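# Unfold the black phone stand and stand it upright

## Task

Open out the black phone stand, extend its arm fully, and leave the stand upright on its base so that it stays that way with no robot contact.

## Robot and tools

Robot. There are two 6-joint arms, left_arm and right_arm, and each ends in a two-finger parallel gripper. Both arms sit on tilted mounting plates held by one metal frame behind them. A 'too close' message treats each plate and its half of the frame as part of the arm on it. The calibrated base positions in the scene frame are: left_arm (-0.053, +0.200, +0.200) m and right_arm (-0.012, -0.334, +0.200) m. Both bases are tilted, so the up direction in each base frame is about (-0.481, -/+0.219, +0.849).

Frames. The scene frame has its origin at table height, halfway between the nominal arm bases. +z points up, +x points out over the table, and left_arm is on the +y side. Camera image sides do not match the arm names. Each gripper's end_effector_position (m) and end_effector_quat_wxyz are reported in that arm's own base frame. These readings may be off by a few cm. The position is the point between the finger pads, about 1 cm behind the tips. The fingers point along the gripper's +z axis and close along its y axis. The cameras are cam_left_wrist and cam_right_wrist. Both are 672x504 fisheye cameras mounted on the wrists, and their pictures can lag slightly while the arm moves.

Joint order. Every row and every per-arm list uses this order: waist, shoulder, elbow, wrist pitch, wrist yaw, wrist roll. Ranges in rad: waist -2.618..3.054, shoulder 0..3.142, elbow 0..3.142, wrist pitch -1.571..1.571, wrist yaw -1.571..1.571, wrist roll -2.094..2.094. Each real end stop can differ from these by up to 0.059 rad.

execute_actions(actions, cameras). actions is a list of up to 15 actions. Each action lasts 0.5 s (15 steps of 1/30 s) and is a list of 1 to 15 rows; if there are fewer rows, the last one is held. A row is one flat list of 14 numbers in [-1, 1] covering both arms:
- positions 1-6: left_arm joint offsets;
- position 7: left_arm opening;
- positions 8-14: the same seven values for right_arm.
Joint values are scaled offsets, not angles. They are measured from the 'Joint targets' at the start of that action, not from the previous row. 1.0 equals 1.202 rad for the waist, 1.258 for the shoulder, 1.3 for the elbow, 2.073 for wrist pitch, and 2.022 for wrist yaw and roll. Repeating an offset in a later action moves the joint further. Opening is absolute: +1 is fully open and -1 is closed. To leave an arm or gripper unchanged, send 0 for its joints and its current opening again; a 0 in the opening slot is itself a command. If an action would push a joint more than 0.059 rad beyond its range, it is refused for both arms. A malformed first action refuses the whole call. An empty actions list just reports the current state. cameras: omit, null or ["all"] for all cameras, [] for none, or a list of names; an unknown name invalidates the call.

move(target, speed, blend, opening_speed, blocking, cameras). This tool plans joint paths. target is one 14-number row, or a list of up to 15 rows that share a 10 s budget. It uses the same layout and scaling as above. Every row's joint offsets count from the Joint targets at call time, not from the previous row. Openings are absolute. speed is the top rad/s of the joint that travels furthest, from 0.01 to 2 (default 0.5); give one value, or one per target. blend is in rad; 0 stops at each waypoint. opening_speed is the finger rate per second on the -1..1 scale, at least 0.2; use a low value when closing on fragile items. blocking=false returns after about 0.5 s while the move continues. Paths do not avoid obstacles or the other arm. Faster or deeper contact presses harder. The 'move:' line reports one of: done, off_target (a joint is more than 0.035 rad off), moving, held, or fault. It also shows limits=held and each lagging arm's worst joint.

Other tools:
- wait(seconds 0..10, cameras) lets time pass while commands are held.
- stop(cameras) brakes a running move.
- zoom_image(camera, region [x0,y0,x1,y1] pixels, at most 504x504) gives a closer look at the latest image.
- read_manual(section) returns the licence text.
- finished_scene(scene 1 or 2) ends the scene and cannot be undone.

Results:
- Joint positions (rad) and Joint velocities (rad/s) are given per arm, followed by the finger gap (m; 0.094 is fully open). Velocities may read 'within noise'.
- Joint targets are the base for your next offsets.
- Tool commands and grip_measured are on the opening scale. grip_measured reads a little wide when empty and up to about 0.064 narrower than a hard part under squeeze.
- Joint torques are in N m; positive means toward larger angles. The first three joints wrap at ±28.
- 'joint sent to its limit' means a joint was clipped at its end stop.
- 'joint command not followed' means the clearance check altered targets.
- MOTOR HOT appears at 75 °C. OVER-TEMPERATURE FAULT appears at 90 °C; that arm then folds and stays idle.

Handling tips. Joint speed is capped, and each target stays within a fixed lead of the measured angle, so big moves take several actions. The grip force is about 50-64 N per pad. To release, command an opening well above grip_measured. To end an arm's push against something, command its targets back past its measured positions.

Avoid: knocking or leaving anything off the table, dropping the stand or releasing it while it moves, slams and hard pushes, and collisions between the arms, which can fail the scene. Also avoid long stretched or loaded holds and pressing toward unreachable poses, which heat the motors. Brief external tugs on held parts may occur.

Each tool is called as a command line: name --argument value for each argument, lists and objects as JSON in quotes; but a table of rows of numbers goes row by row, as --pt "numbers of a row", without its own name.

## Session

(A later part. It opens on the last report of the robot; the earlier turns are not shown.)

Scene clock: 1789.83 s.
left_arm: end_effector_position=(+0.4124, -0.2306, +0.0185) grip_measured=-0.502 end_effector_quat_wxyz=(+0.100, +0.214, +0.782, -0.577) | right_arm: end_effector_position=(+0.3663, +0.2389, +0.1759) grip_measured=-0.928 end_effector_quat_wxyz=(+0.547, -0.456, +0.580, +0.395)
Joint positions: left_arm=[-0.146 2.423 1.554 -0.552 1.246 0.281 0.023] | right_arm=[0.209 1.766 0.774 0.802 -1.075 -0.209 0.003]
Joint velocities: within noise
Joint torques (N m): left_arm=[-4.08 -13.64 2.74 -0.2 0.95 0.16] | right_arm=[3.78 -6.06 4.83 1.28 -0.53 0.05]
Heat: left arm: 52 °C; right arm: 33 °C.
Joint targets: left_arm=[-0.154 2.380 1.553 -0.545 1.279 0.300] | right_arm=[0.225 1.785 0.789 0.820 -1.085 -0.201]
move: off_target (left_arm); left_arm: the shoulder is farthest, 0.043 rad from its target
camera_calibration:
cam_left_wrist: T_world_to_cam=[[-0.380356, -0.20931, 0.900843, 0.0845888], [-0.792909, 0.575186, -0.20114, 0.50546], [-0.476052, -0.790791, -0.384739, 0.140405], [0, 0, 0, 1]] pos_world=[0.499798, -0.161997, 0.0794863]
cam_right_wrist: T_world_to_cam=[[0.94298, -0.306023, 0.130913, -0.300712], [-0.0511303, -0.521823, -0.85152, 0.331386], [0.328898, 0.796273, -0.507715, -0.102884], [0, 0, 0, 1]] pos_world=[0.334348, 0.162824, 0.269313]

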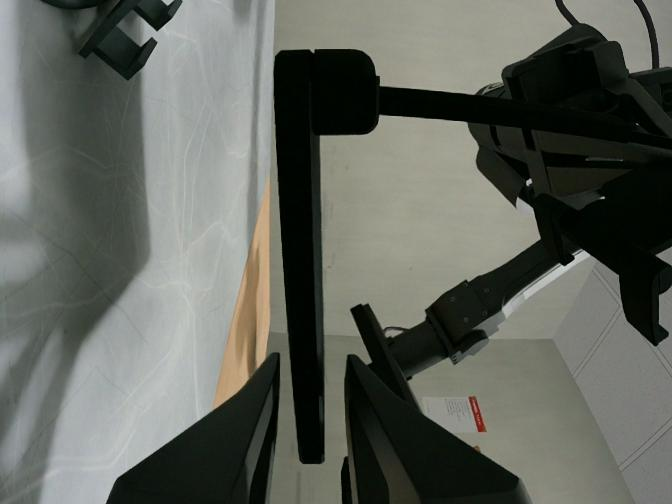

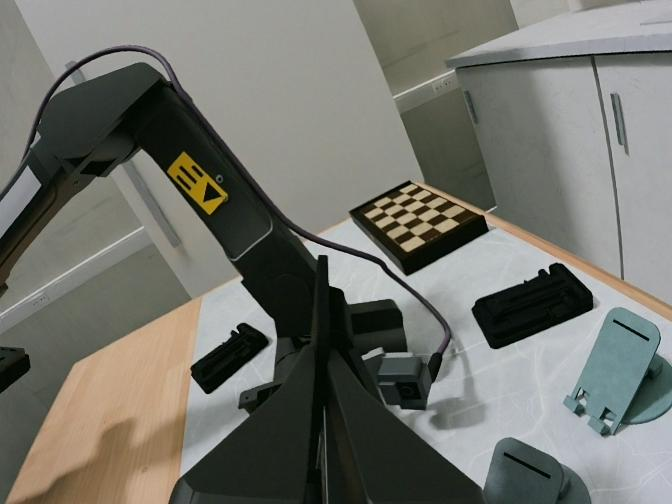

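execute_actions --actions '[]'

Scene clock: 1838.50 s.
left_arm: end_effector_position=(+0.4124, -0.2306, +0.0185) grip_measured=-0.502 end_effector_quat_wxyz=(+0.100, +0.215, +0.782, -0.576) | right_arm: end_effector_position=(+0.3663, +0.2389, +0.1759) grip_measured=-0.928 end_effector_quat_wxyz=(+0.547, -0.456, +0.580, +0.395)
Joint positions: left_arm=[-0.146 2.423 1.554 -0.552 1.246 0.282 0.023] | right_arm=[0.209 1.766 0.774 0.802 -1.075 -0.209 0.003]
Joint velocities: within noise
Joint torques (N m): left_arm=[-4.07 -13.64 2.74 -0.19 0.95 0.16] | right_arm=[3.78 -6.06 4.82 1.28 -0.53 0.05]
Heat: left arm: 53 °C; right arm: 32 °C.
Joint targets: left_arm=[-0.154 2.380 1.553 -0.545 1.279 0.300] | right_arm=[0.225 1.785 0.789 0.820 -1.085 -0.201]
Tool commands: left_gripper/opening=-0.5 right_gripper/opening=-1.0
camera_calibration:
cam_left_wrist: T_world_to_cam=[[-0.381762, -0.209, 0.90032, 0.0852498], [-0.792338, 0.575541, -0.202369, 0.50533], [-0.475876, -0.790615, -0.385319, 0.140384], [0, 0, 0, 1]] pos_world=[0.499743, -0.162031, 0.0796034]
cam_right_wrist: T_world_to_cam=[[0.94298, -0.306023, 0.130913, -0.300712], [-0.0511303, -0.521823, -0.85152, 0.331386], [0.328898, 0.796273, -0.507715, -0.102884], [0, 0, 0, 1]] pos_world=[0.334348, 0.162824, 0.269313]

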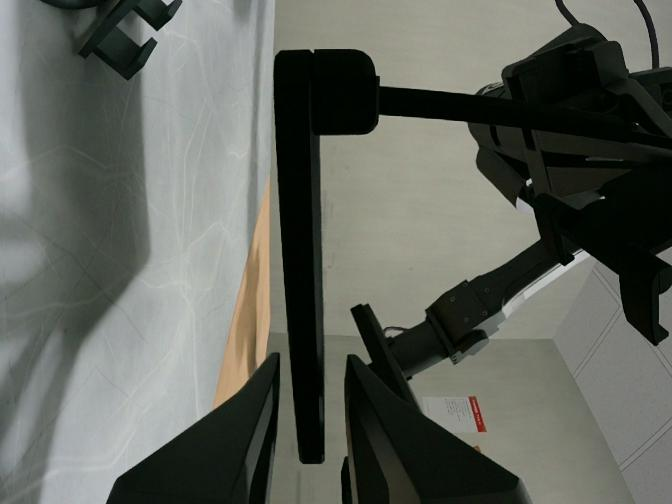

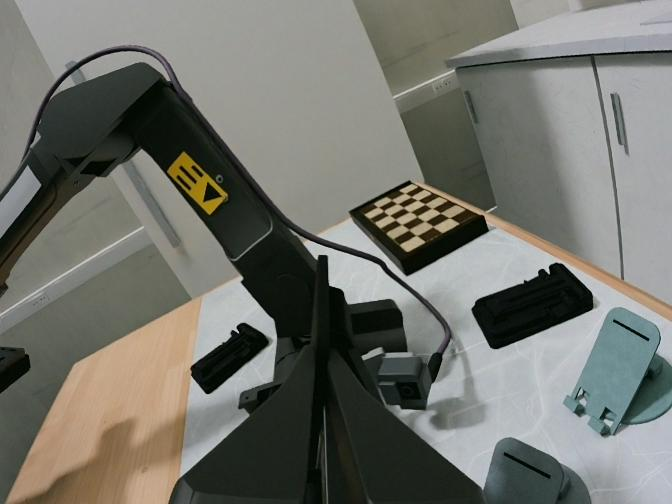

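move --pt "0.077 0.051 0.1 -0.18 -0.0104 0.144 -0.5 0 0 0 0 0 0 -1" --pt "0.150 0.094 0.2115 -0.339 -0.021 0.269 -0.5 0 0 0 0 0 0 -1" --speed 0.3 --blend 0.05

Scene clock: 1847.23 s.
left_arm: end_effector_position=(+0.4238, -0.1575, +0.0658) grip_measured=-0.502 end_effector_quat_wxyz=(+0.129, +0.236, +0.774, -0.572) | right_arm: end_effector_position=(+0.3663, +0.2389, +0.1759) grip_measured=-0.928 end_effector_quat_wxyz=(+0.547, -0.456, +0.580, +0.395)
Joint positions: left_arm=[0.024 2.455 1.818 -1.224 1.24 0.824 0.023] | right_arm=[0.209 1.766 0.774 0.802 -1.075 -0.209 0.003]
Joint velocities: within noise
Joint torques (N m): left_arm=[-2.35 -7.64 4.08 -1.02 0.39 0.17] | right_arm=[3.77 -6.08 4.83 1.27 -0.53 0.05]
Heat: left arm: 53 °C; right arm: 32 °C.
Joint targets: left_arm=[0.026 2.499 1.828 -1.247 1.237 0.844] | right_arm=[0.225 1.785 0.789 0.820 -1.085 -0.201]
move: off_target (left_arm); left_arm: the shoulder is farthest, 0.043 rad from its target
camera_calibration:
cam_left_wrist: T_world_to_cam=[[-0.44688, -0.198668, 0.872255, 0.0933913], [-0.774008, 0.574759, -0.265636, 0.478224], [-0.448563, -0.79384, -0.410619, 0.211401], [0, 0, 0, 1]] pos_world=[0.506711, -0.0884911, 0.132378]
cam_right_wrist: T_world_to_cam=[[0.94298, -0.306023, 0.130913, -0.300712], [-0.0511303, -0.521823, -0.85152, 0.331386], [0.328898, 0.796273, -0.507715, -0.102884], [0, 0, 0, 1]] pos_world=[0.334348, 0.162824, 0.269313]

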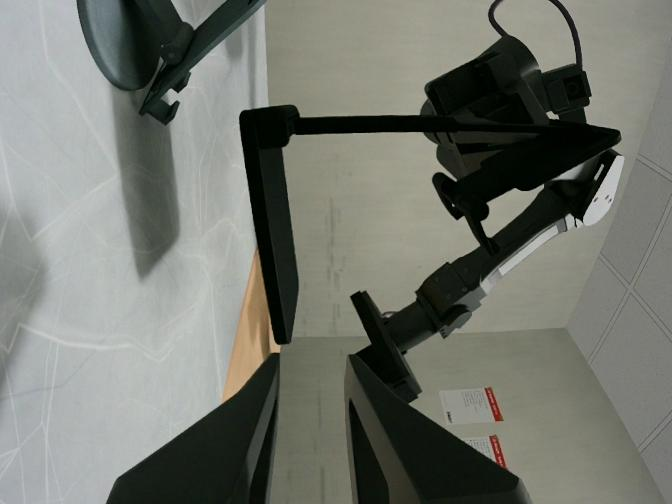

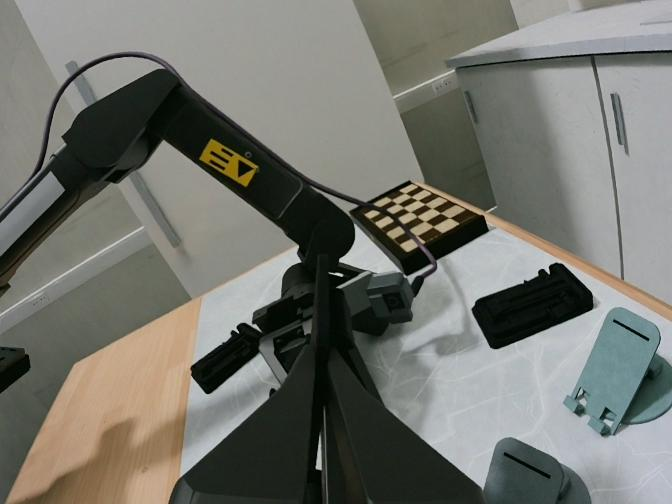

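zoom_image --camera "cam_left_wrist" --region '[160, 60, 460, 360]'

Scaled by 1.680 from the camera's 672x504 image, which has a finer 960x720 frame.

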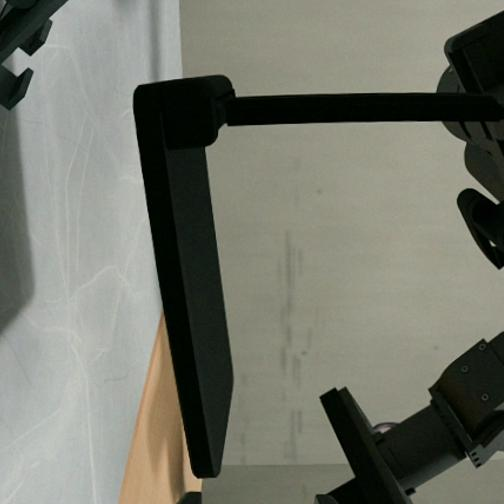

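move --target '[0,0,0,0,0,0,-0.5,-0.0416,0.1192,-0.0108,0.0714,-0.0138,-0.0638,-1]' --speed 0.12

zoom_image --camera "cam_left_wrist" --region '[100, 60, 460, 420]'

Scene clock: 1921.07 s.
left_arm: end_effector_position=(+0.4238, -0.1575, +0.0658) grip_measured=-0.502 end_effector_quat_wxyz=(+0.130, +0.237, +0.774, -0.572) | right_arm: end_effector_position=(+0.3802, +0.2312, +0.1385) grip_measured=-0.928 end_effector_quat_wxyz=(+0.565, -0.479, +0.564, +0.364)
Joint positions: left_arm=[0.024 2.455 1.818 -1.224 1.24 0.825 0.023] | right_arm=[0.181 1.913 0.774 0.933 -1.087 -0.315 0.003]
Joint velocities: within noise
Joint torques (N m): left_arm=[-2.33 -7.65 4.07 -1.02 0.38 0.16] | right_arm=[2.09 -6.13 2.65 1.41 -0.72 -0.13]
Heat: left arm: 48 °C; right arm: 32 °C.
Joint targets: left_arm=[0.026 2.499 1.828 -1.247 1.237 0.844] | right_arm=[0.175 1.935 0.775 0.968 -1.113 -0.330]
move: off_target (left_arm); left_arm: the shoulder is farthest, 0.044 rad from its target
camera_calibration:
cam_left_wrist: T_world_to_cam=[[-0.448243, -0.198361, 0.871626, 0.0940586], [-0.773347, 0.5751, -0.266823, 0.478075], [-0.448345, -0.793671, -0.411186, 0.211372], [0, 0, 0, 1]] pos_world=[0.506647, -0.0885234, 0.132491]
cam_right_wrist: T_world_to_cam=[[0.926176, -0.306081, 0.220254, -0.317327], [0.018065, -0.547403, -0.836674, 0.273709], [0.376658, 0.778887, -0.501462, -0.135292], [0, 0, 0, 1]] pos_world=[0.339915, 0.158079, 0.231054]

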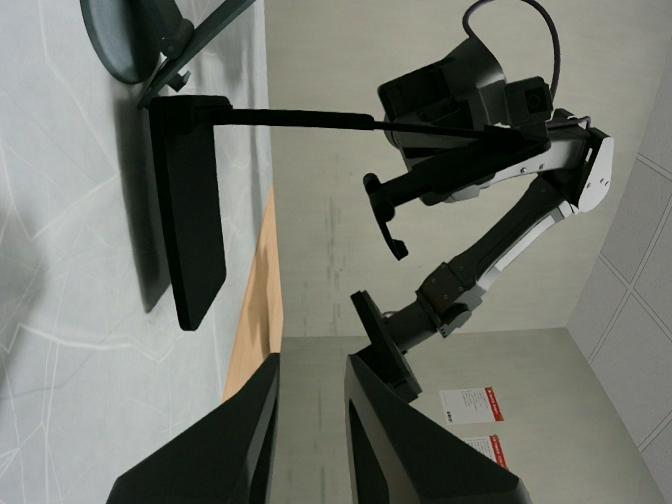

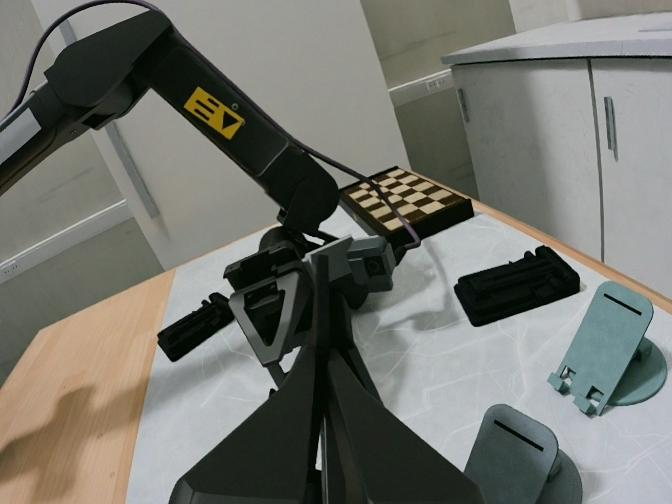

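Scaled by 1.400 from the camera's 672x504 image, which has a finer 960x720 frame.

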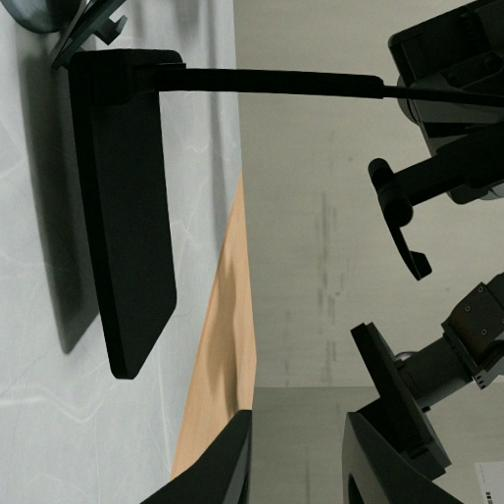

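move --target '[0,0,0,0,0,0,-0.5,-0.0075,0.0322,0.0092,0.0121,-0.0044,0.0321,-1]' --speed 0.1 --cameras '["cam_left_wrist"]'

zoom_image --camera "cam_left_wrist" --region '[80, 60, 380, 360]'

Scene clock: 1945.53 s.
left_arm: end_effector_position=(+0.4238, -0.1575, +0.0658) grip_measured=-0.502 end_effector_quat_wxyz=(+0.130, +0.237, +0.774, -0.572) | right_arm: end_effector_position=(+0.3822, +0.2281, +0.1297) grip_measured=-0.928 end_effector_quat_wxyz=(+0.559, -0.469, +0.571, +0.376)
Joint positions: left_arm=[0.024 2.455 1.818 -1.224 1.24 0.825 0.023] | right_arm=[0.171 1.952 0.774 0.973 -1.101 -0.28 0.003]
Joint velocities: within noise
Joint torques (N m): left_arm=[-2.35 -7.65 4.05 -1.02 0.39 0.16] | right_arm=[2.24 -6.02 3.45 1.26 -0.65 0.11]
Heat: left arm: 48 °C; right arm: 33 °C.
Joint targets: left_arm=[0.026 2.499 1.828 -1.247 1.237 0.844] | right_arm=[0.166 1.976 0.787 0.993 -1.122 -0.265]
move: off_target (left_arm); left_arm: the shoulder is farthest, 0.044 rad from its target
camera_calibration:
cam_left_wrist: T_world_to_cam=[[-0.448243, -0.198361, 0.871626, 0.0940586], [-0.773347, 0.5751, -0.266823, 0.478075], [-0.448345, -0.793671, -0.411186, 0.211372], [0, 0, 0, 1]] pos_world=[0.506647, -0.0885234, 0.132491]
Images, in order (width x height): cam_left_wrist 672x504.

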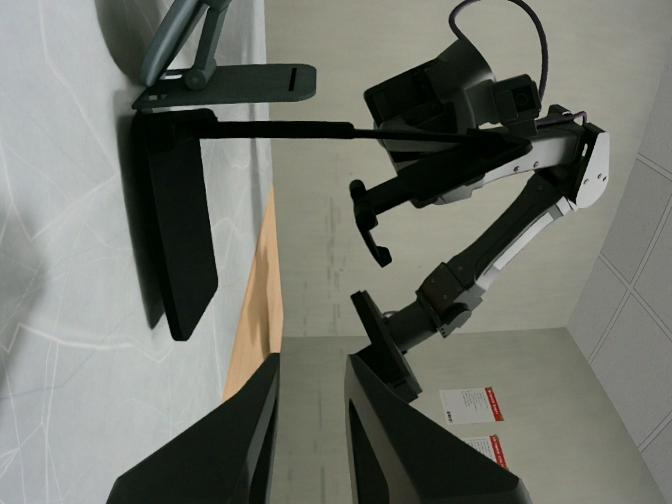

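Scaled by 1.680 from the camera's 672x504 image, which has a finer 960x720 frame.

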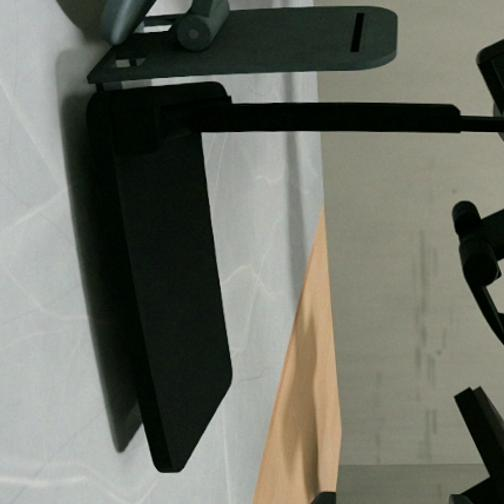

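move --pt "0 0 0 0 0 0 -0.5 0.009 -0.05 -0.015 -0.0145 0.005 0 -1" --pt "0 0 0 0 0 0 -0.5 0.03 -0.0604 -0.116 0.042 0.0208 0.0015 -1" --speed 0.15

zoom_image --camera "cam_left_wrist" --region '[80, 0, 440, 360]'

Scene clock: 1972.83 s.
left_arm: end_effector_position=(+0.4238, -0.1575, +0.0658) grip_measured=-0.502 end_effector_quat_wxyz=(+0.130, +0.237, +0.774, -0.572) | right_arm: end_effector_position=(+0.3535, +0.2265, +0.1147) grip_measured=-0.928 end_effector_quat_wxyz=(+0.552, -0.464, +0.580, +0.378)
Joint positions: left_arm=[0.024 2.455 1.818 -1.224 1.24 0.825 0.023] | right_arm=[0.183 1.923 0.642 1.056 -1.082 -0.273 0.003]
Joint velocities: within noise
Joint torques (N m): left_arm=[-2.35 -7.64 4.07 -1.01 0.38 0.16] | right_arm=[3.97 -8.81 1.26 1.28 -0.39 0.07]
Heat: left arm: 48 °C; right arm: 34 °C.
Joint targets: left_arm=[0.026 2.499 1.828 -1.247 1.237 0.844] | right_arm=[0.202 1.900 0.636 1.080 -1.080 -0.262]
move: off_target (left_arm); left_arm: the shoulder is farthest, 0.044 rad from its target
camera_calibration:
cam_left_wrist: T_world_to_cam=[[-0.448243, -0.198361, 0.871626, 0.0940586], [-0.773347, 0.5751, -0.266823, 0.478075], [-0.448345, -0.793671, -0.411186, 0.211372], [0, 0, 0, 1]] pos_world=[0.506647, -0.0885234, 0.132491]
cam_right_wrist: T_world_to_cam=[[0.935015, -0.314154, 0.164481, -0.283606], [-0.0339085, -0.540921, -0.84039, 0.268986], [0.352983, 0.7802, -0.516422, -0.12373], [0, 0, 0, 1]] pos_world=[0.317971, 0.152938, 0.208804]

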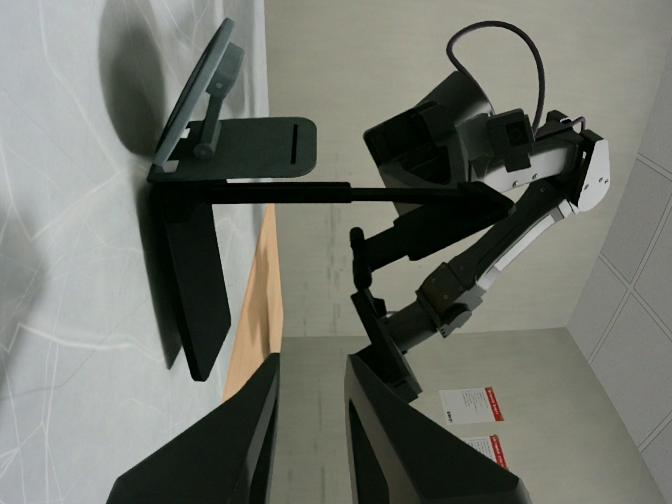

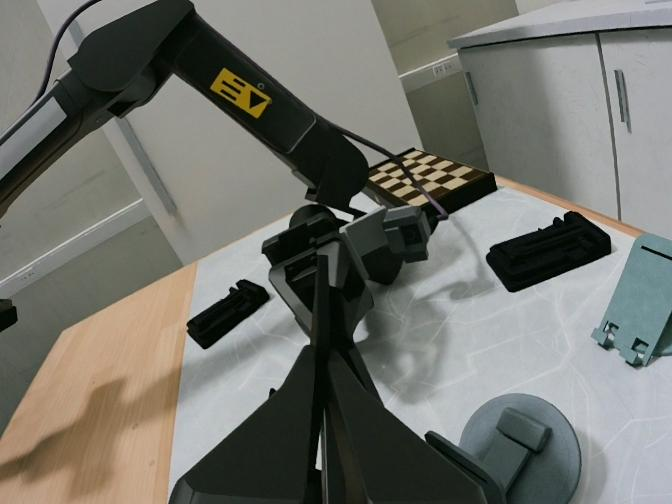

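Scaled by 1.400 from the camera's 672x504 image, which has a finer 960x720 frame.

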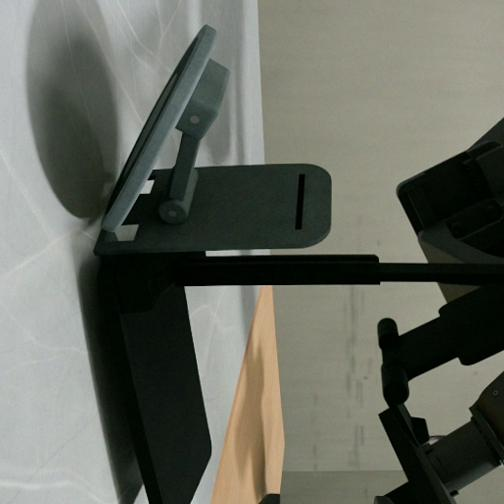

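move --target '[0,0,0,0,0,0,-0.5,0.019,-0.0874,-0.0238,-0.0386,0.0089,0,-1]' --speed 0.06

zoom_image --camera "cam_left_wrist" --region '[80, 0, 440, 360]'

Scene clock: 2006.20 s.
left_arm: end_effector_position=(+0.4238, -0.1575, +0.0658) grip_measured=-0.502 end_effector_quat_wxyz=(+0.130, +0.237, +0.774, -0.572) | right_arm: end_effector_position=(+0.3441, +0.2302, +0.1403) grip_measured=-0.928 end_effector_quat_wxyz=(+0.569, -0.471, +0.566, +0.366)
Joint positions: left_arm=[0.024 2.455 1.818 -1.224 1.24 0.825 0.023] | right_arm=[0.203 1.817 0.61 1.036 -1.056 -0.27 0.003]
Joint velocities: within noise
Joint torques (N m): left_arm=[-2.33 -7.64 4.05 -1.02 0.39 0.15] | right_arm=[4.03 -8.85 1.85 0.79 -0.46 0.05]
Heat: left arm: 47 °C; right arm: 35 °C.
Joint targets: left_arm=[0.026 2.499 1.828 -1.247 1.237 0.844] | right_arm=[0.225 1.790 0.605 1.000 -1.062 -0.262]
move: off_target (left_arm, right_arm); left_arm: the shoulder is farthest, 0.044 rad from its target; right_arm: the wrist pitch is farthest, 0.036 rad from its target
camera_calibration:
cam_left_wrist: T_world_to_cam=[[-0.448243, -0.198361, 0.871626, 0.0940586], [-0.773347, 0.5751, -0.266823, 0.478075], [-0.448345, -0.793671, -0.411186, 0.211372], [0, 0, 0, 1]] pos_world=[0.506647, -0.0885234, 0.132491]
cam_right_wrist: T_world_to_cam=[[0.923636, -0.320819, 0.209695, -0.278741], [0.00566421, -0.535633, -0.844432, 0.277949], [0.383229, 0.781135, -0.492913, -0.124007], [0, 0, 0, 1]] pos_world=[0.303404, 0.156319, 0.232035]

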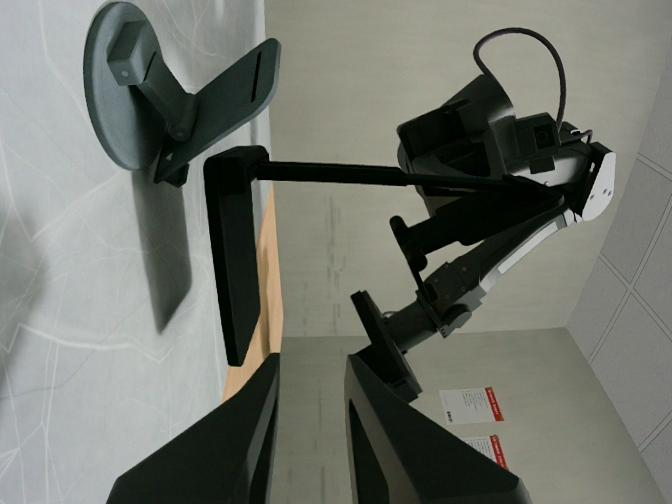

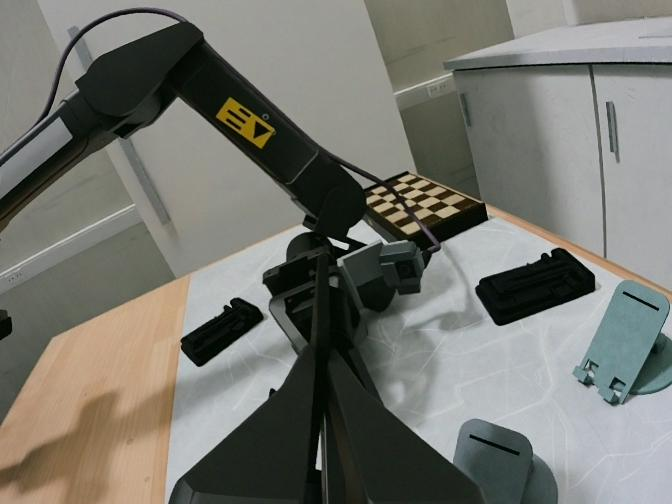

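Scaled by 1.400 from the camera's 672x504 image, which has a finer 960x720 frame.

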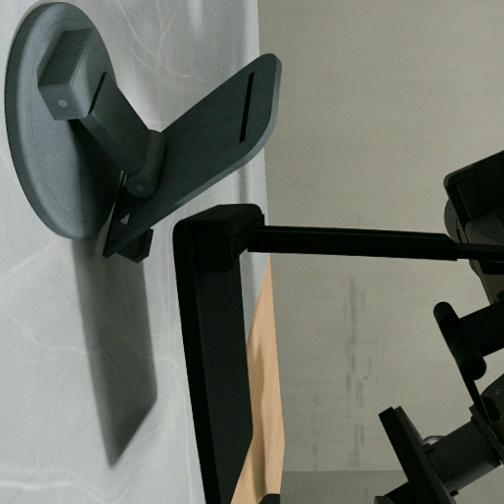

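move --pt "0 0 0 0 0 0 -0.5 0.0116 -0.0477 -0.0038 -0.0096 0.005 0.0025 -1" --pt "0 0 0 0 0 0 -0.5 0.04 -0.0596 -0.1677 0.0917 0.0158 0.01 -1" --speed 0.15

zoom_image --camera "cam_left_wrist" --region '[80, 0, 500, 420]'

Scene clock: 2046.00 s.
left_arm: end_effector_position=(+0.4238, -0.1575, +0.0658) grip_measured=-0.502 end_effector_quat_wxyz=(+0.130, +0.237, +0.774, -0.572) | right_arm: end_effector_position=(+0.2876, +0.2328, +0.1214) grip_measured=-0.928 end_effector_quat_wxyz=(+0.552, -0.468, +0.576, +0.381)
Joint positions: left_arm=[0.024 2.455 1.818 -1.224 1.24 0.825 0.023] | right_arm=[0.253 1.74 0.391 1.154 -1.024 -0.246 0.003]
Joint velocities: within noise
Joint torques (N m): left_arm=[-2.35 -7.64 4.07 -1.02 0.38 0.15] | right_arm=[3.63 -7.45 1.28 1.43 -0.48 0.05]
Heat: left arm: 47 °C; right arm: 36 °C.
Joint targets: left_arm=[0.026 2.499 1.828 -1.247 1.237 0.844] | right_arm=[0.273 1.715 0.387 1.190 -1.030 -0.241]
move: off_target (left_arm, right_arm); left_arm: the shoulder is farthest, 0.044 rad from its target; right_arm: the wrist pitch is farthest, 0.036 rad from its target
camera_calibration:
cam_left_wrist: T_world_to_cam=[[-0.448243, -0.198361, 0.871626, 0.0940586], [-0.773347, 0.5751, -0.266823, 0.478075], [-0.448345, -0.793671, -0.411186, 0.211372], [0, 0, 0, 1]] pos_world=[0.506647, -0.0885234, 0.132491]
cam_right_wrist: T_world_to_cam=[[0.937538, -0.304513, 0.168208, -0.224521], [-0.0241307, -0.53928, -0.84178, 0.272828], [0.347045, 0.785142, -0.512944, -0.10179], [0, 0, 0, 1]] pos_world=[0.252406, 0.158681, 0.215215]

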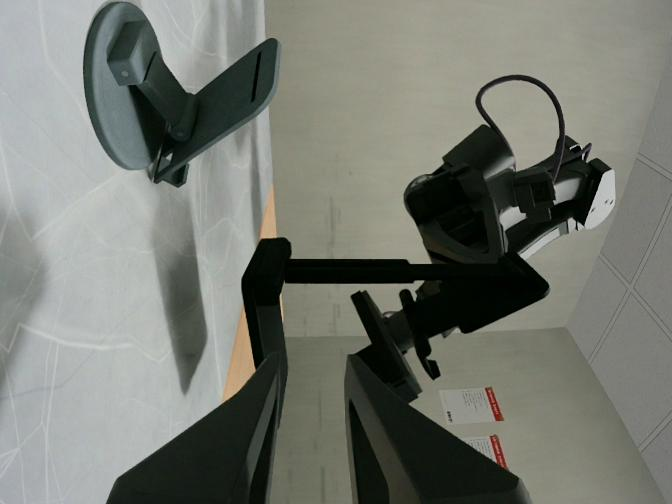

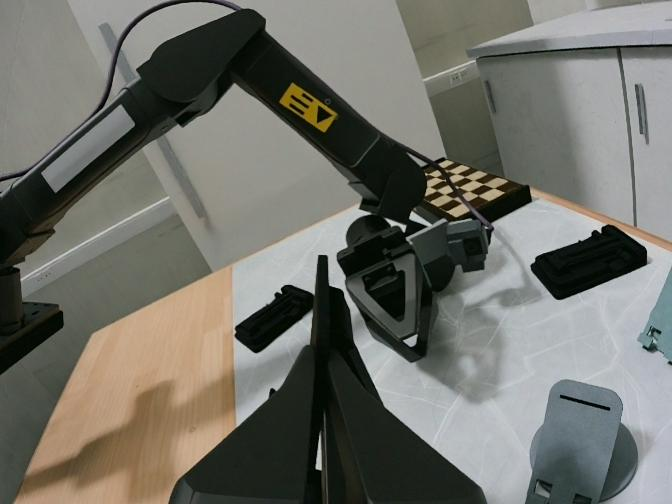

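Scaled by 1.200 from the camera's 672x504 image, which has a finer 960x720 frame.

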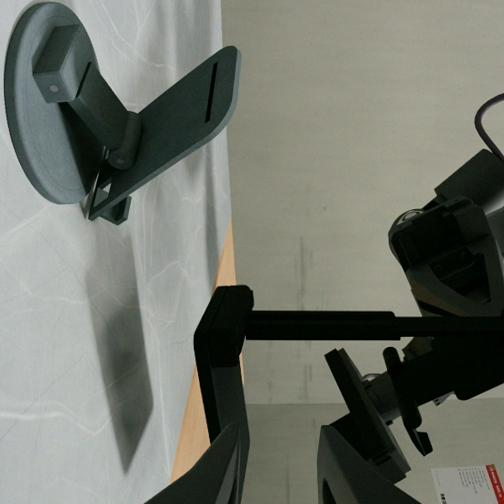

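move --target '[0.0682,-0.0866,-0.183,-0.023,-0.0148,0.1068,-0.5,0,0,0,0,0,0,-1]' --speed 0.25 --cameras '["cam_left_wrist"]'

zoom_image --camera "cam_left_wrist" --region '[80, 0, 500, 420]'

Scene clock: 2065.37 s.
left_arm: end_effector_position=(+0.3806, -0.1294, +0.0583) grip_measured=-0.502 end_effector_quat_wxyz=(+0.132, +0.242, +0.773, -0.571) | right_arm: end_effector_position=(+0.2876, +0.2328, +0.1214) grip_measured=-0.928 end_effector_quat_wxyz=(+0.552, -0.468, +0.576, +0.381)
Joint positions: left_arm=[0.097 2.372 1.608 -1.288 1.211 1.04 0.023] | right_arm=[0.253 1.74 0.391 1.154 -1.024 -0.246 0.003]
Joint velocities: within noise
Joint torques (N m): left_arm=[-1.03 -8.84 0.69 -1.09 0.27 0.16] | right_arm=[3.63 -7.45 1.26 1.45 -0.48 0.05]
Heat: left arm: 47 °C; right arm: 36 °C.
Joint targets: left_arm=[0.108 2.390 1.590 -1.295 1.207 1.060] | right_arm=[0.273 1.715 0.387 1.190 -1.030 -0.241]
move: off_target (right_arm); right_arm: the wrist pitch is farthest, 0.036 rad from its target
camera_calibration:
cam_left_wrist: T_world_to_cam=[[-0.458213, -0.196462, 0.866858, 0.0910747], [-0.767918, 0.578617, -0.274779, 0.42529], [-0.447595, -0.791584, -0.415997, 0.211476], [0, 0, 0, 1]] pos_world=[0.462976, -0.0607862, 0.125885]
Images, in order (width x height): cam_left_wrist 672x504.

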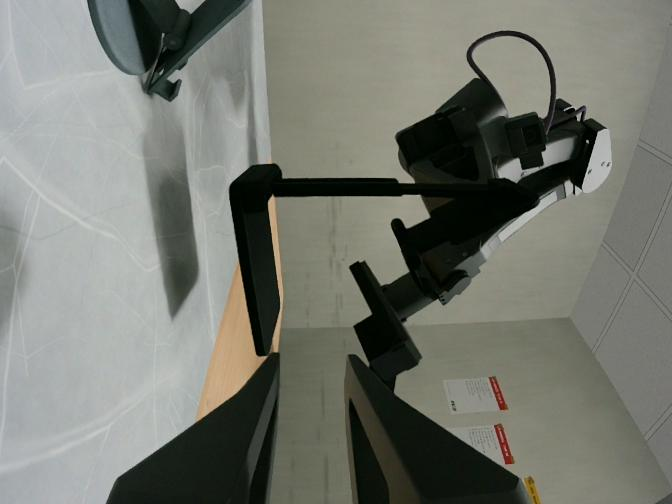

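Scaled by 1.200 from the camera's 672x504 image, which has a finer 960x720 frame.

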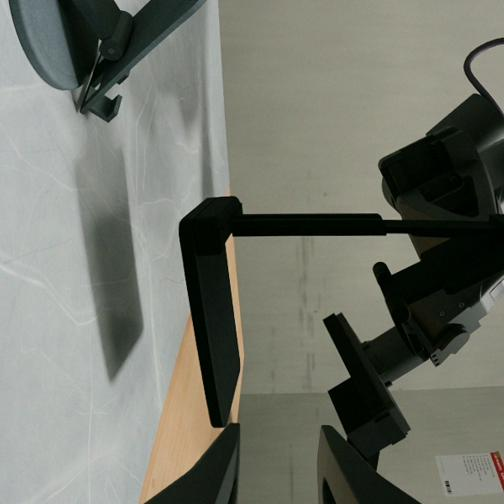

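move --target '[0,0,0,0,0,0,-0.5,-0.0624,0.2401,0.0523,0.0936,-0.0331,-0.0193,-1]' --speed 0.12

zoom_image --camera "cam_left_wrist" --region '[80, 60, 440, 420]'

Scene clock: 2103.17 s.
left_arm: end_effector_position=(+0.3806, -0.1294, +0.0583) grip_measured=-0.502 end_effector_quat_wxyz=(+0.133, +0.242, +0.773, -0.571) | right_arm: end_effector_position=(+0.3096, +0.2234, +0.0829) grip_measured=-0.928 end_effector_quat_wxyz=(+0.557, -0.467, +0.576, +0.374)
Joint positions: left_arm=[0.097 2.372 1.608 -1.288 1.211 1.042 0.023] | right_arm=[0.203 1.999 0.446 1.349 -1.059 -0.269 0.003]
Joint velocities: within noise
Joint torques (N m): left_arm=[-1.03 -8.84 0.69 -1.09 0.27 0.16] | right_arm=[1.94 -4.82 0.96 1.43 -0.85 -0.09]
Heat: left arm: 45 °C; right arm: 35 °C.
Joint targets: left_arm=[0.108 2.390 1.590 -1.295 1.207 1.060] | right_arm=[0.198 2.017 0.455 1.384 -1.097 -0.280]
move: off_target (right_arm); right_arm: the wrist yaw is farthest, 0.038 rad from its target
camera_calibration:
cam_left_wrist: T_world_to_cam=[[-0.459567, -0.196148, 0.866213, 0.091668], [-0.767241, 0.578954, -0.275958, 0.425145], [-0.447369, -0.791415, -0.416561, 0.211445], [0, 0, 0, 1]] pos_world=[0.46291, -0.0608182, 0.125998]
cam_right_wrist: T_world_to_cam=[[0.931291, -0.317027, 0.179419, -0.237784], [-0.0219751, -0.540531, -0.841037, 0.235384], [0.363613, 0.779307, -0.510358, -0.125863], [0, 0, 0, 1]] pos_world=[0.272384, 0.149934, 0.176395]

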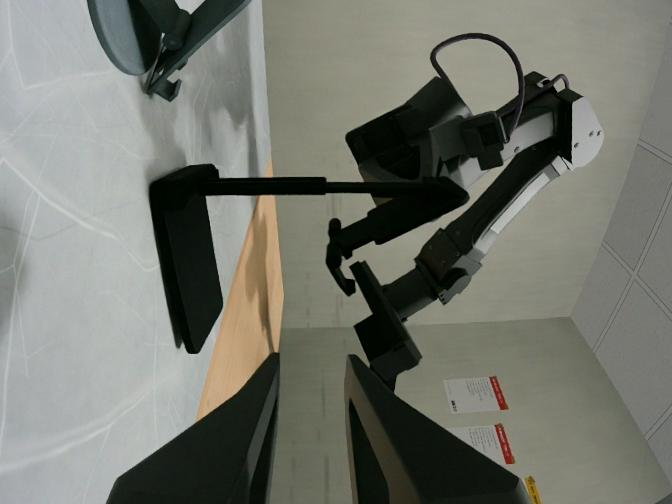

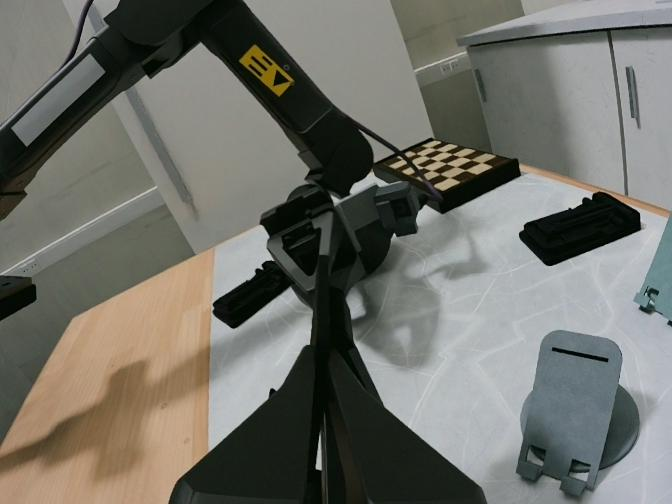

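Scaled by 1.400 from the camera's 672x504 image, which has a finer 960x720 frame.

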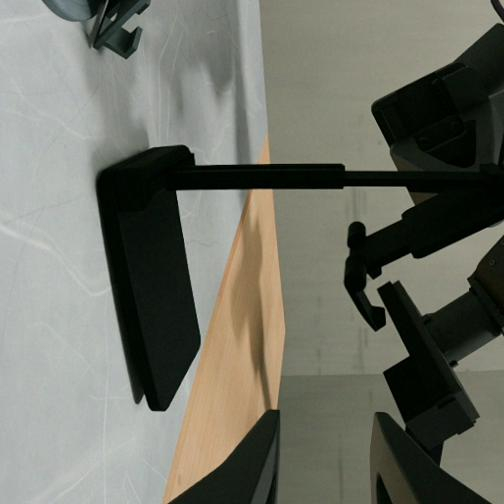

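zoom_image --camera "cam_left_wrist" --region '[120, 150, 330, 360]'

Scaled by 2.400 from the camera's 672x504 image, which has a finer 960x720 frame.

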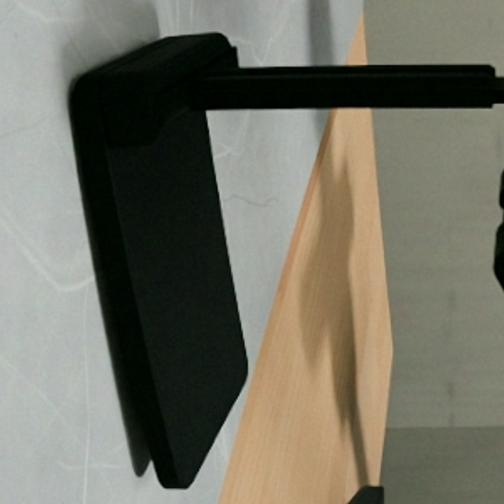

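move --target '[0,0,0,0,0,0,-0.5,0,0,0,0,0,-0.0235,-1]' --speed 0.08 --cameras '["cam_left_wrist"]'

zoom_image --camera "cam_left_wrist" --region '[120, 150, 330, 360]'

Scene clock: 2116.60 s.
left_arm: end_effector_position=(+0.3806, -0.1294, +0.0583) grip_measured=-0.502 end_effector_quat_wxyz=(+0.133, +0.242, +0.773, -0.571) | right_arm: end_effector_position=(+0.3096, +0.2234, +0.0829) grip_measured=-0.928 end_effector_quat_wxyz=(+0.566, -0.480, +0.565, +0.361)
Joint positions: left_arm=[0.097 2.372 1.608 -1.288 1.211 1.042 0.023] | right_arm=[0.203 1.999 0.446 1.349 -1.059 -0.315 0.003]
Joint velocities: within noise
Joint torques (N m): left_arm=[-1.05 -8.84 0.69 -1.09 0.27 0.15] | right_arm=[1.94 -4.83 0.96 1.42 -0.85 -0.09]
Heat: left arm: 45 °C; right arm: 33 °C.
Joint targets: left_arm=[0.108 2.390 1.590 -1.295 1.207 1.060] | right_arm=[0.198 2.017 0.455 1.384 -1.097 -0.328]
move: off_target (right_arm); right_arm: the wrist yaw is farthest, 0.038 rad from its target
camera_calibration:
cam_left_wrist: T_world_to_cam=[[-0.459567, -0.196148, 0.866213, 0.091668], [-0.767241, 0.578954, -0.275958, 0.425145], [-0.447369, -0.791415, -0.416561, 0.211445], [0, 0, 0, 1]] pos_world=[0.46291, -0.0608182, 0.125998]
Images, in order (width x height): cam_left_wrist 672x504.

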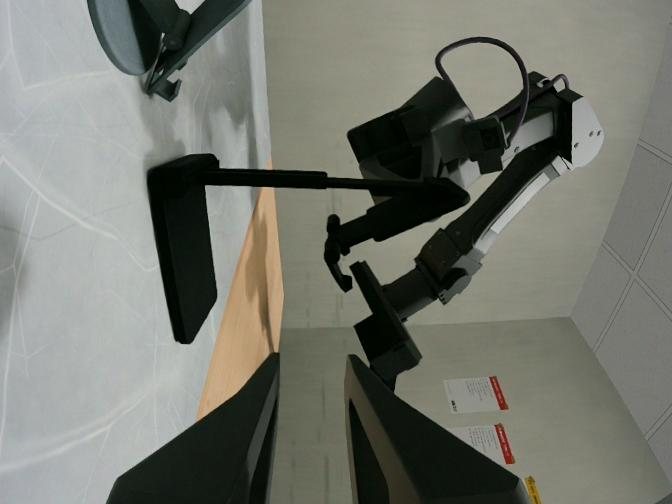

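Scaled by 2.400 from the camera's 672x504 image, which has a finer 960x720 frame.

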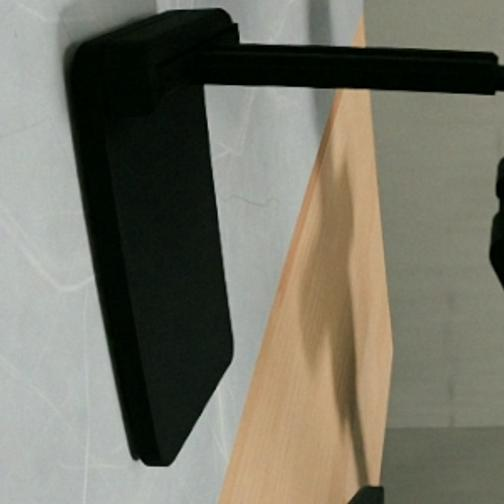

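move --target '[0,0,0,0,0,0,-0.5,-0.0029,0.0145,0.0031,0.0066,-0.0017,-0.0006,-1]' --speed 0.05 --cameras '["cam_left_wrist"]'

zoom_image --camera "cam_left_wrist" --region '[120, 150, 330, 360]'

Scene clock: 2122.20 s.
left_arm: end_effector_position=(+0.3806, -0.1294, +0.0583) grip_measured=-0.502 end_effector_quat_wxyz=(+0.133, +0.242, +0.773, -0.571) | right_arm: end_effector_position=(+0.3098, +0.2231, +0.0807) grip_measured=-0.928 end_effector_quat_wxyz=(+0.566, -0.482, +0.562, +0.362)
Joint positions: left_arm=[0.097 2.372 1.608 -1.288 1.211 1.042 0.023] | right_arm=[0.2 2.016 0.451 1.363 -1.069 -0.318 0.003]
Joint velocities: within noise
Joint torques (N m): left_arm=[-1.03 -8.85 0.69 -1.09 0.28 0.15] | right_arm=[1.89 -4.79 0.83 1.42 -0.78 -0.09]
Heat: left arm: 45 °C; right arm: 33 °C.
Joint targets: left_arm=[0.108 2.390 1.590 -1.295 1.207 1.060] | right_arm=[0.195 2.035 0.460 1.398 -1.100 -0.329]
move: done
camera_calibration:
cam_left_wrist: T_world_to_cam=[[-0.459567, -0.196148, 0.866213, 0.091668], [-0.767241, 0.578954, -0.275958, 0.425145], [-0.447369, -0.791415, -0.416561, 0.211445], [0, 0, 0, 1]] pos_world=[0.46291, -0.0608182, 0.125998]
Images, in order (width x height): cam_left_wrist 672x504.

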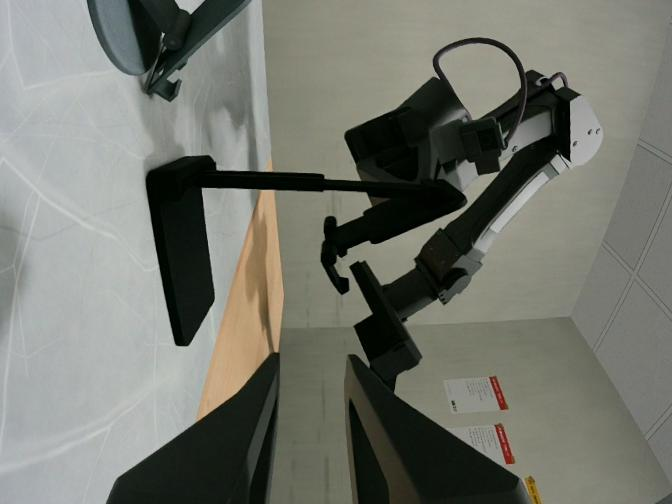

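Scaled by 2.400 from the camera's 672x504 image, which has a finer 960x720 frame.

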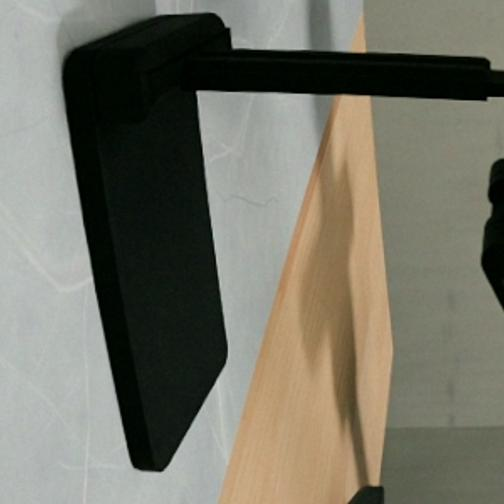

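move --target '[0,0,0,0,0,0,-0.5,-0.0015,0.0073,0.0016,0.0033,-0.0009,-0.0003,-1]' --speed 0.05

zoom_image --camera "cam_left_wrist" --region '[120, 150, 330, 360]'

Scene clock: 2127.37 s.
left_arm: end_effector_position=(+0.3806, -0.1294, +0.0583) grip_measured=-0.502 end_effector_quat_wxyz=(+0.133, +0.242, +0.773, -0.571) | right_arm: end_effector_position=(+0.3091, +0.2234, +0.0802) grip_measured=-0.928 end_effector_quat_wxyz=(+0.567, -0.483, +0.560, +0.363)
Joint positions: left_arm=[0.097 2.372 1.608 -1.288 1.211 1.042 0.023] | right_arm=[0.2 2.024 0.451 1.375 -1.073 -0.318 0.003]
Joint velocities: within noise
Joint torques (N m): left_arm=[-1.03 -8.84 0.69 -1.09 0.27 0.15] | right_arm=[1.76 -4.71 0.98 1.35 -0.74 -0.1]
Heat: left arm: 45 °C; right arm: 33 °C.
Joint targets: left_arm=[0.108 2.390 1.590 -1.295 1.207 1.060] | right_arm=[0.193 2.044 0.462 1.405 -1.102 -0.330]
move: done
camera_calibration:
cam_left_wrist: T_world_to_cam=[[-0.459567, -0.196148, 0.866213, 0.091668], [-0.767241, 0.578954, -0.275958, 0.425145], [-0.447369, -0.791415, -0.416561, 0.211445], [0, 0, 0, 1]] pos_world=[0.46291, -0.0608182, 0.125998]
cam_right_wrist: T_world_to_cam=[[0.925268, -0.300809, 0.23107, -0.242774], [0.0300799, -0.549071, -0.835234, 0.218531], [0.37812, 0.779766, -0.498989, -0.132555], [0, 0, 0, 1]] pos_world=[0.268179, 0.150322, 0.172479]

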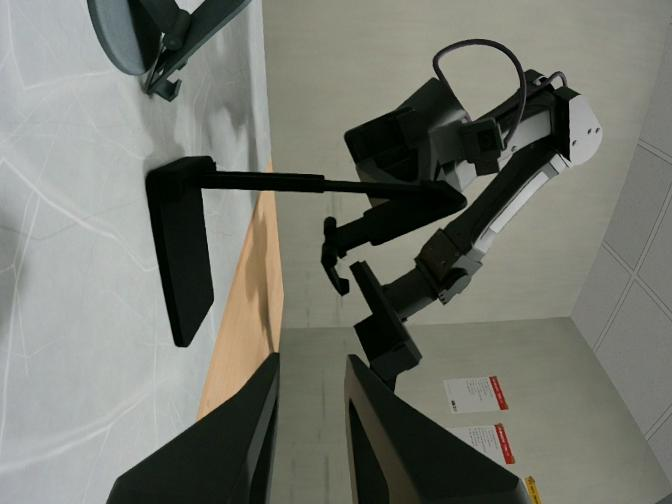

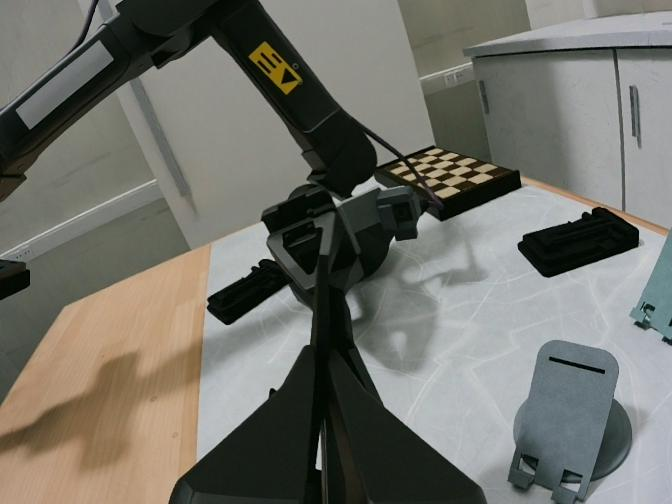

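Scaled by 2.400 from the camera's 672x504 image, which has a finer 960x720 frame.

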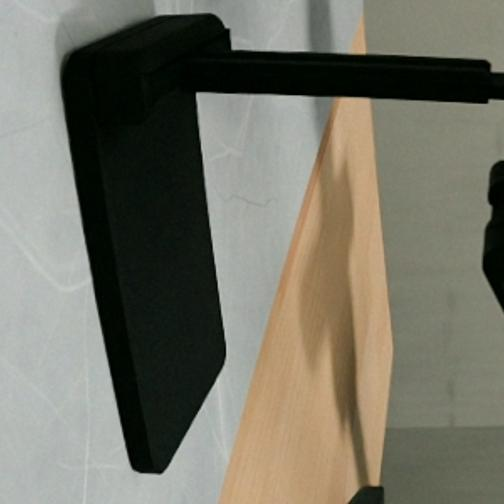

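move --target '[0,0,0,0,0,0,-0.5,0,0,0,0,0,0,-0.6]' --opening_speed 0.2

zoom_image --camera "cam_left_wrist" --region '[120, 120, 480, 480]'

Scene clock: 2136.63 s.
left_arm: end_effector_position=(+0.3806, -0.1294, +0.0583) grip_measured=-0.502 end_effector_quat_wxyz=(+0.133, +0.242, +0.773, -0.571) | right_arm: end_effector_position=(+0.3085, +0.2237, +0.0811) grip_measured=-0.602 end_effector_quat_wxyz=(+0.568, -0.485, +0.557, +0.363)
Joint positions: left_arm=[0.097 2.372 1.608 -1.288 1.211 1.042 0.023] | right_arm=[0.2 2.024 0.451 1.38 -1.078 -0.318 0.019]
Joint velocities: within noise
Joint torques (N m): left_arm=[-1.03 -8.84 0.69 -1.09 0.27 0.15] | right_arm=[1.76 -4.7 0.98 1.33 -0.69 -0.1]
Heat: left arm: 45 °C; right arm: 32 °C.
Joint targets: left_arm=[0.108 2.390 1.590 -1.295 1.207 1.060] | right_arm=[0.193 2.044 0.462 1.405 -1.102 -0.330]
move: done
camera_calibration:
cam_left_wrist: T_world_to_cam=[[-0.459567, -0.196148, 0.866213, 0.091668], [-0.767241, 0.578954, -0.275958, 0.425145], [-0.447369, -0.791415, -0.416561, 0.211445], [0, 0, 0, 1]] pos_world=[0.46291, -0.0608182, 0.125998]
cam_right_wrist: T_world_to_cam=[[0.925609, -0.297048, 0.234544, -0.243528], [0.0361755, -0.547425, -0.836072, 0.217219], [0.376749, 0.782361, -0.495955, -0.132509], [0, 0, 0, 1]] pos_world=[0.267476, 0.150242, 0.17301]

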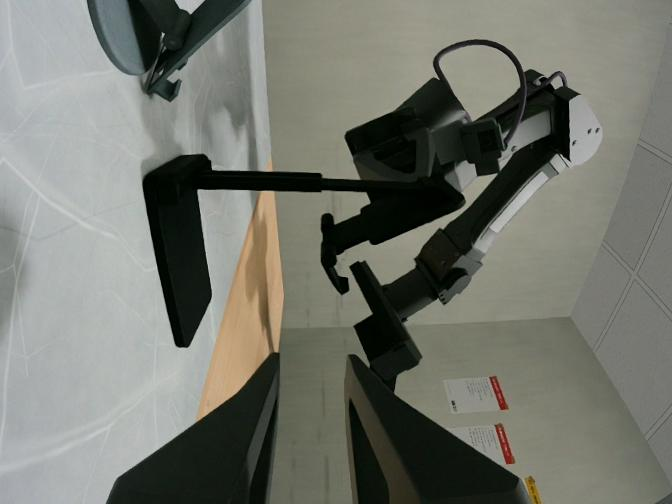

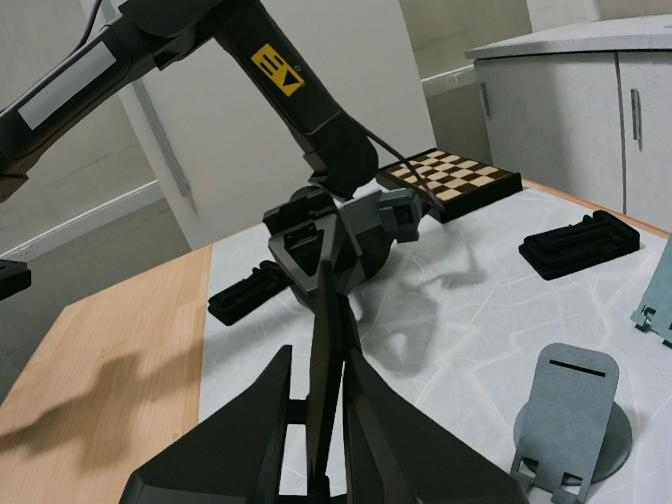

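Scaled by 1.400 from the camera's 672x504 image, which has a finer 960x720 frame.

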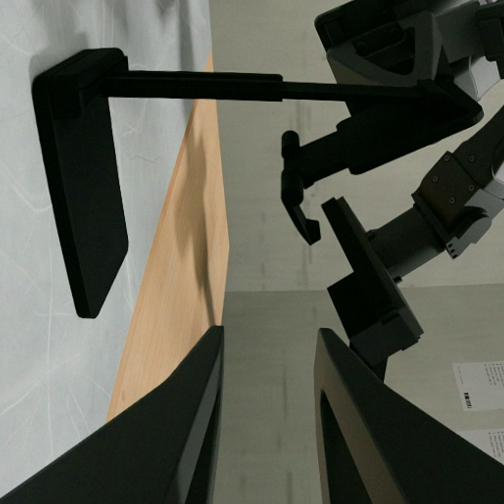

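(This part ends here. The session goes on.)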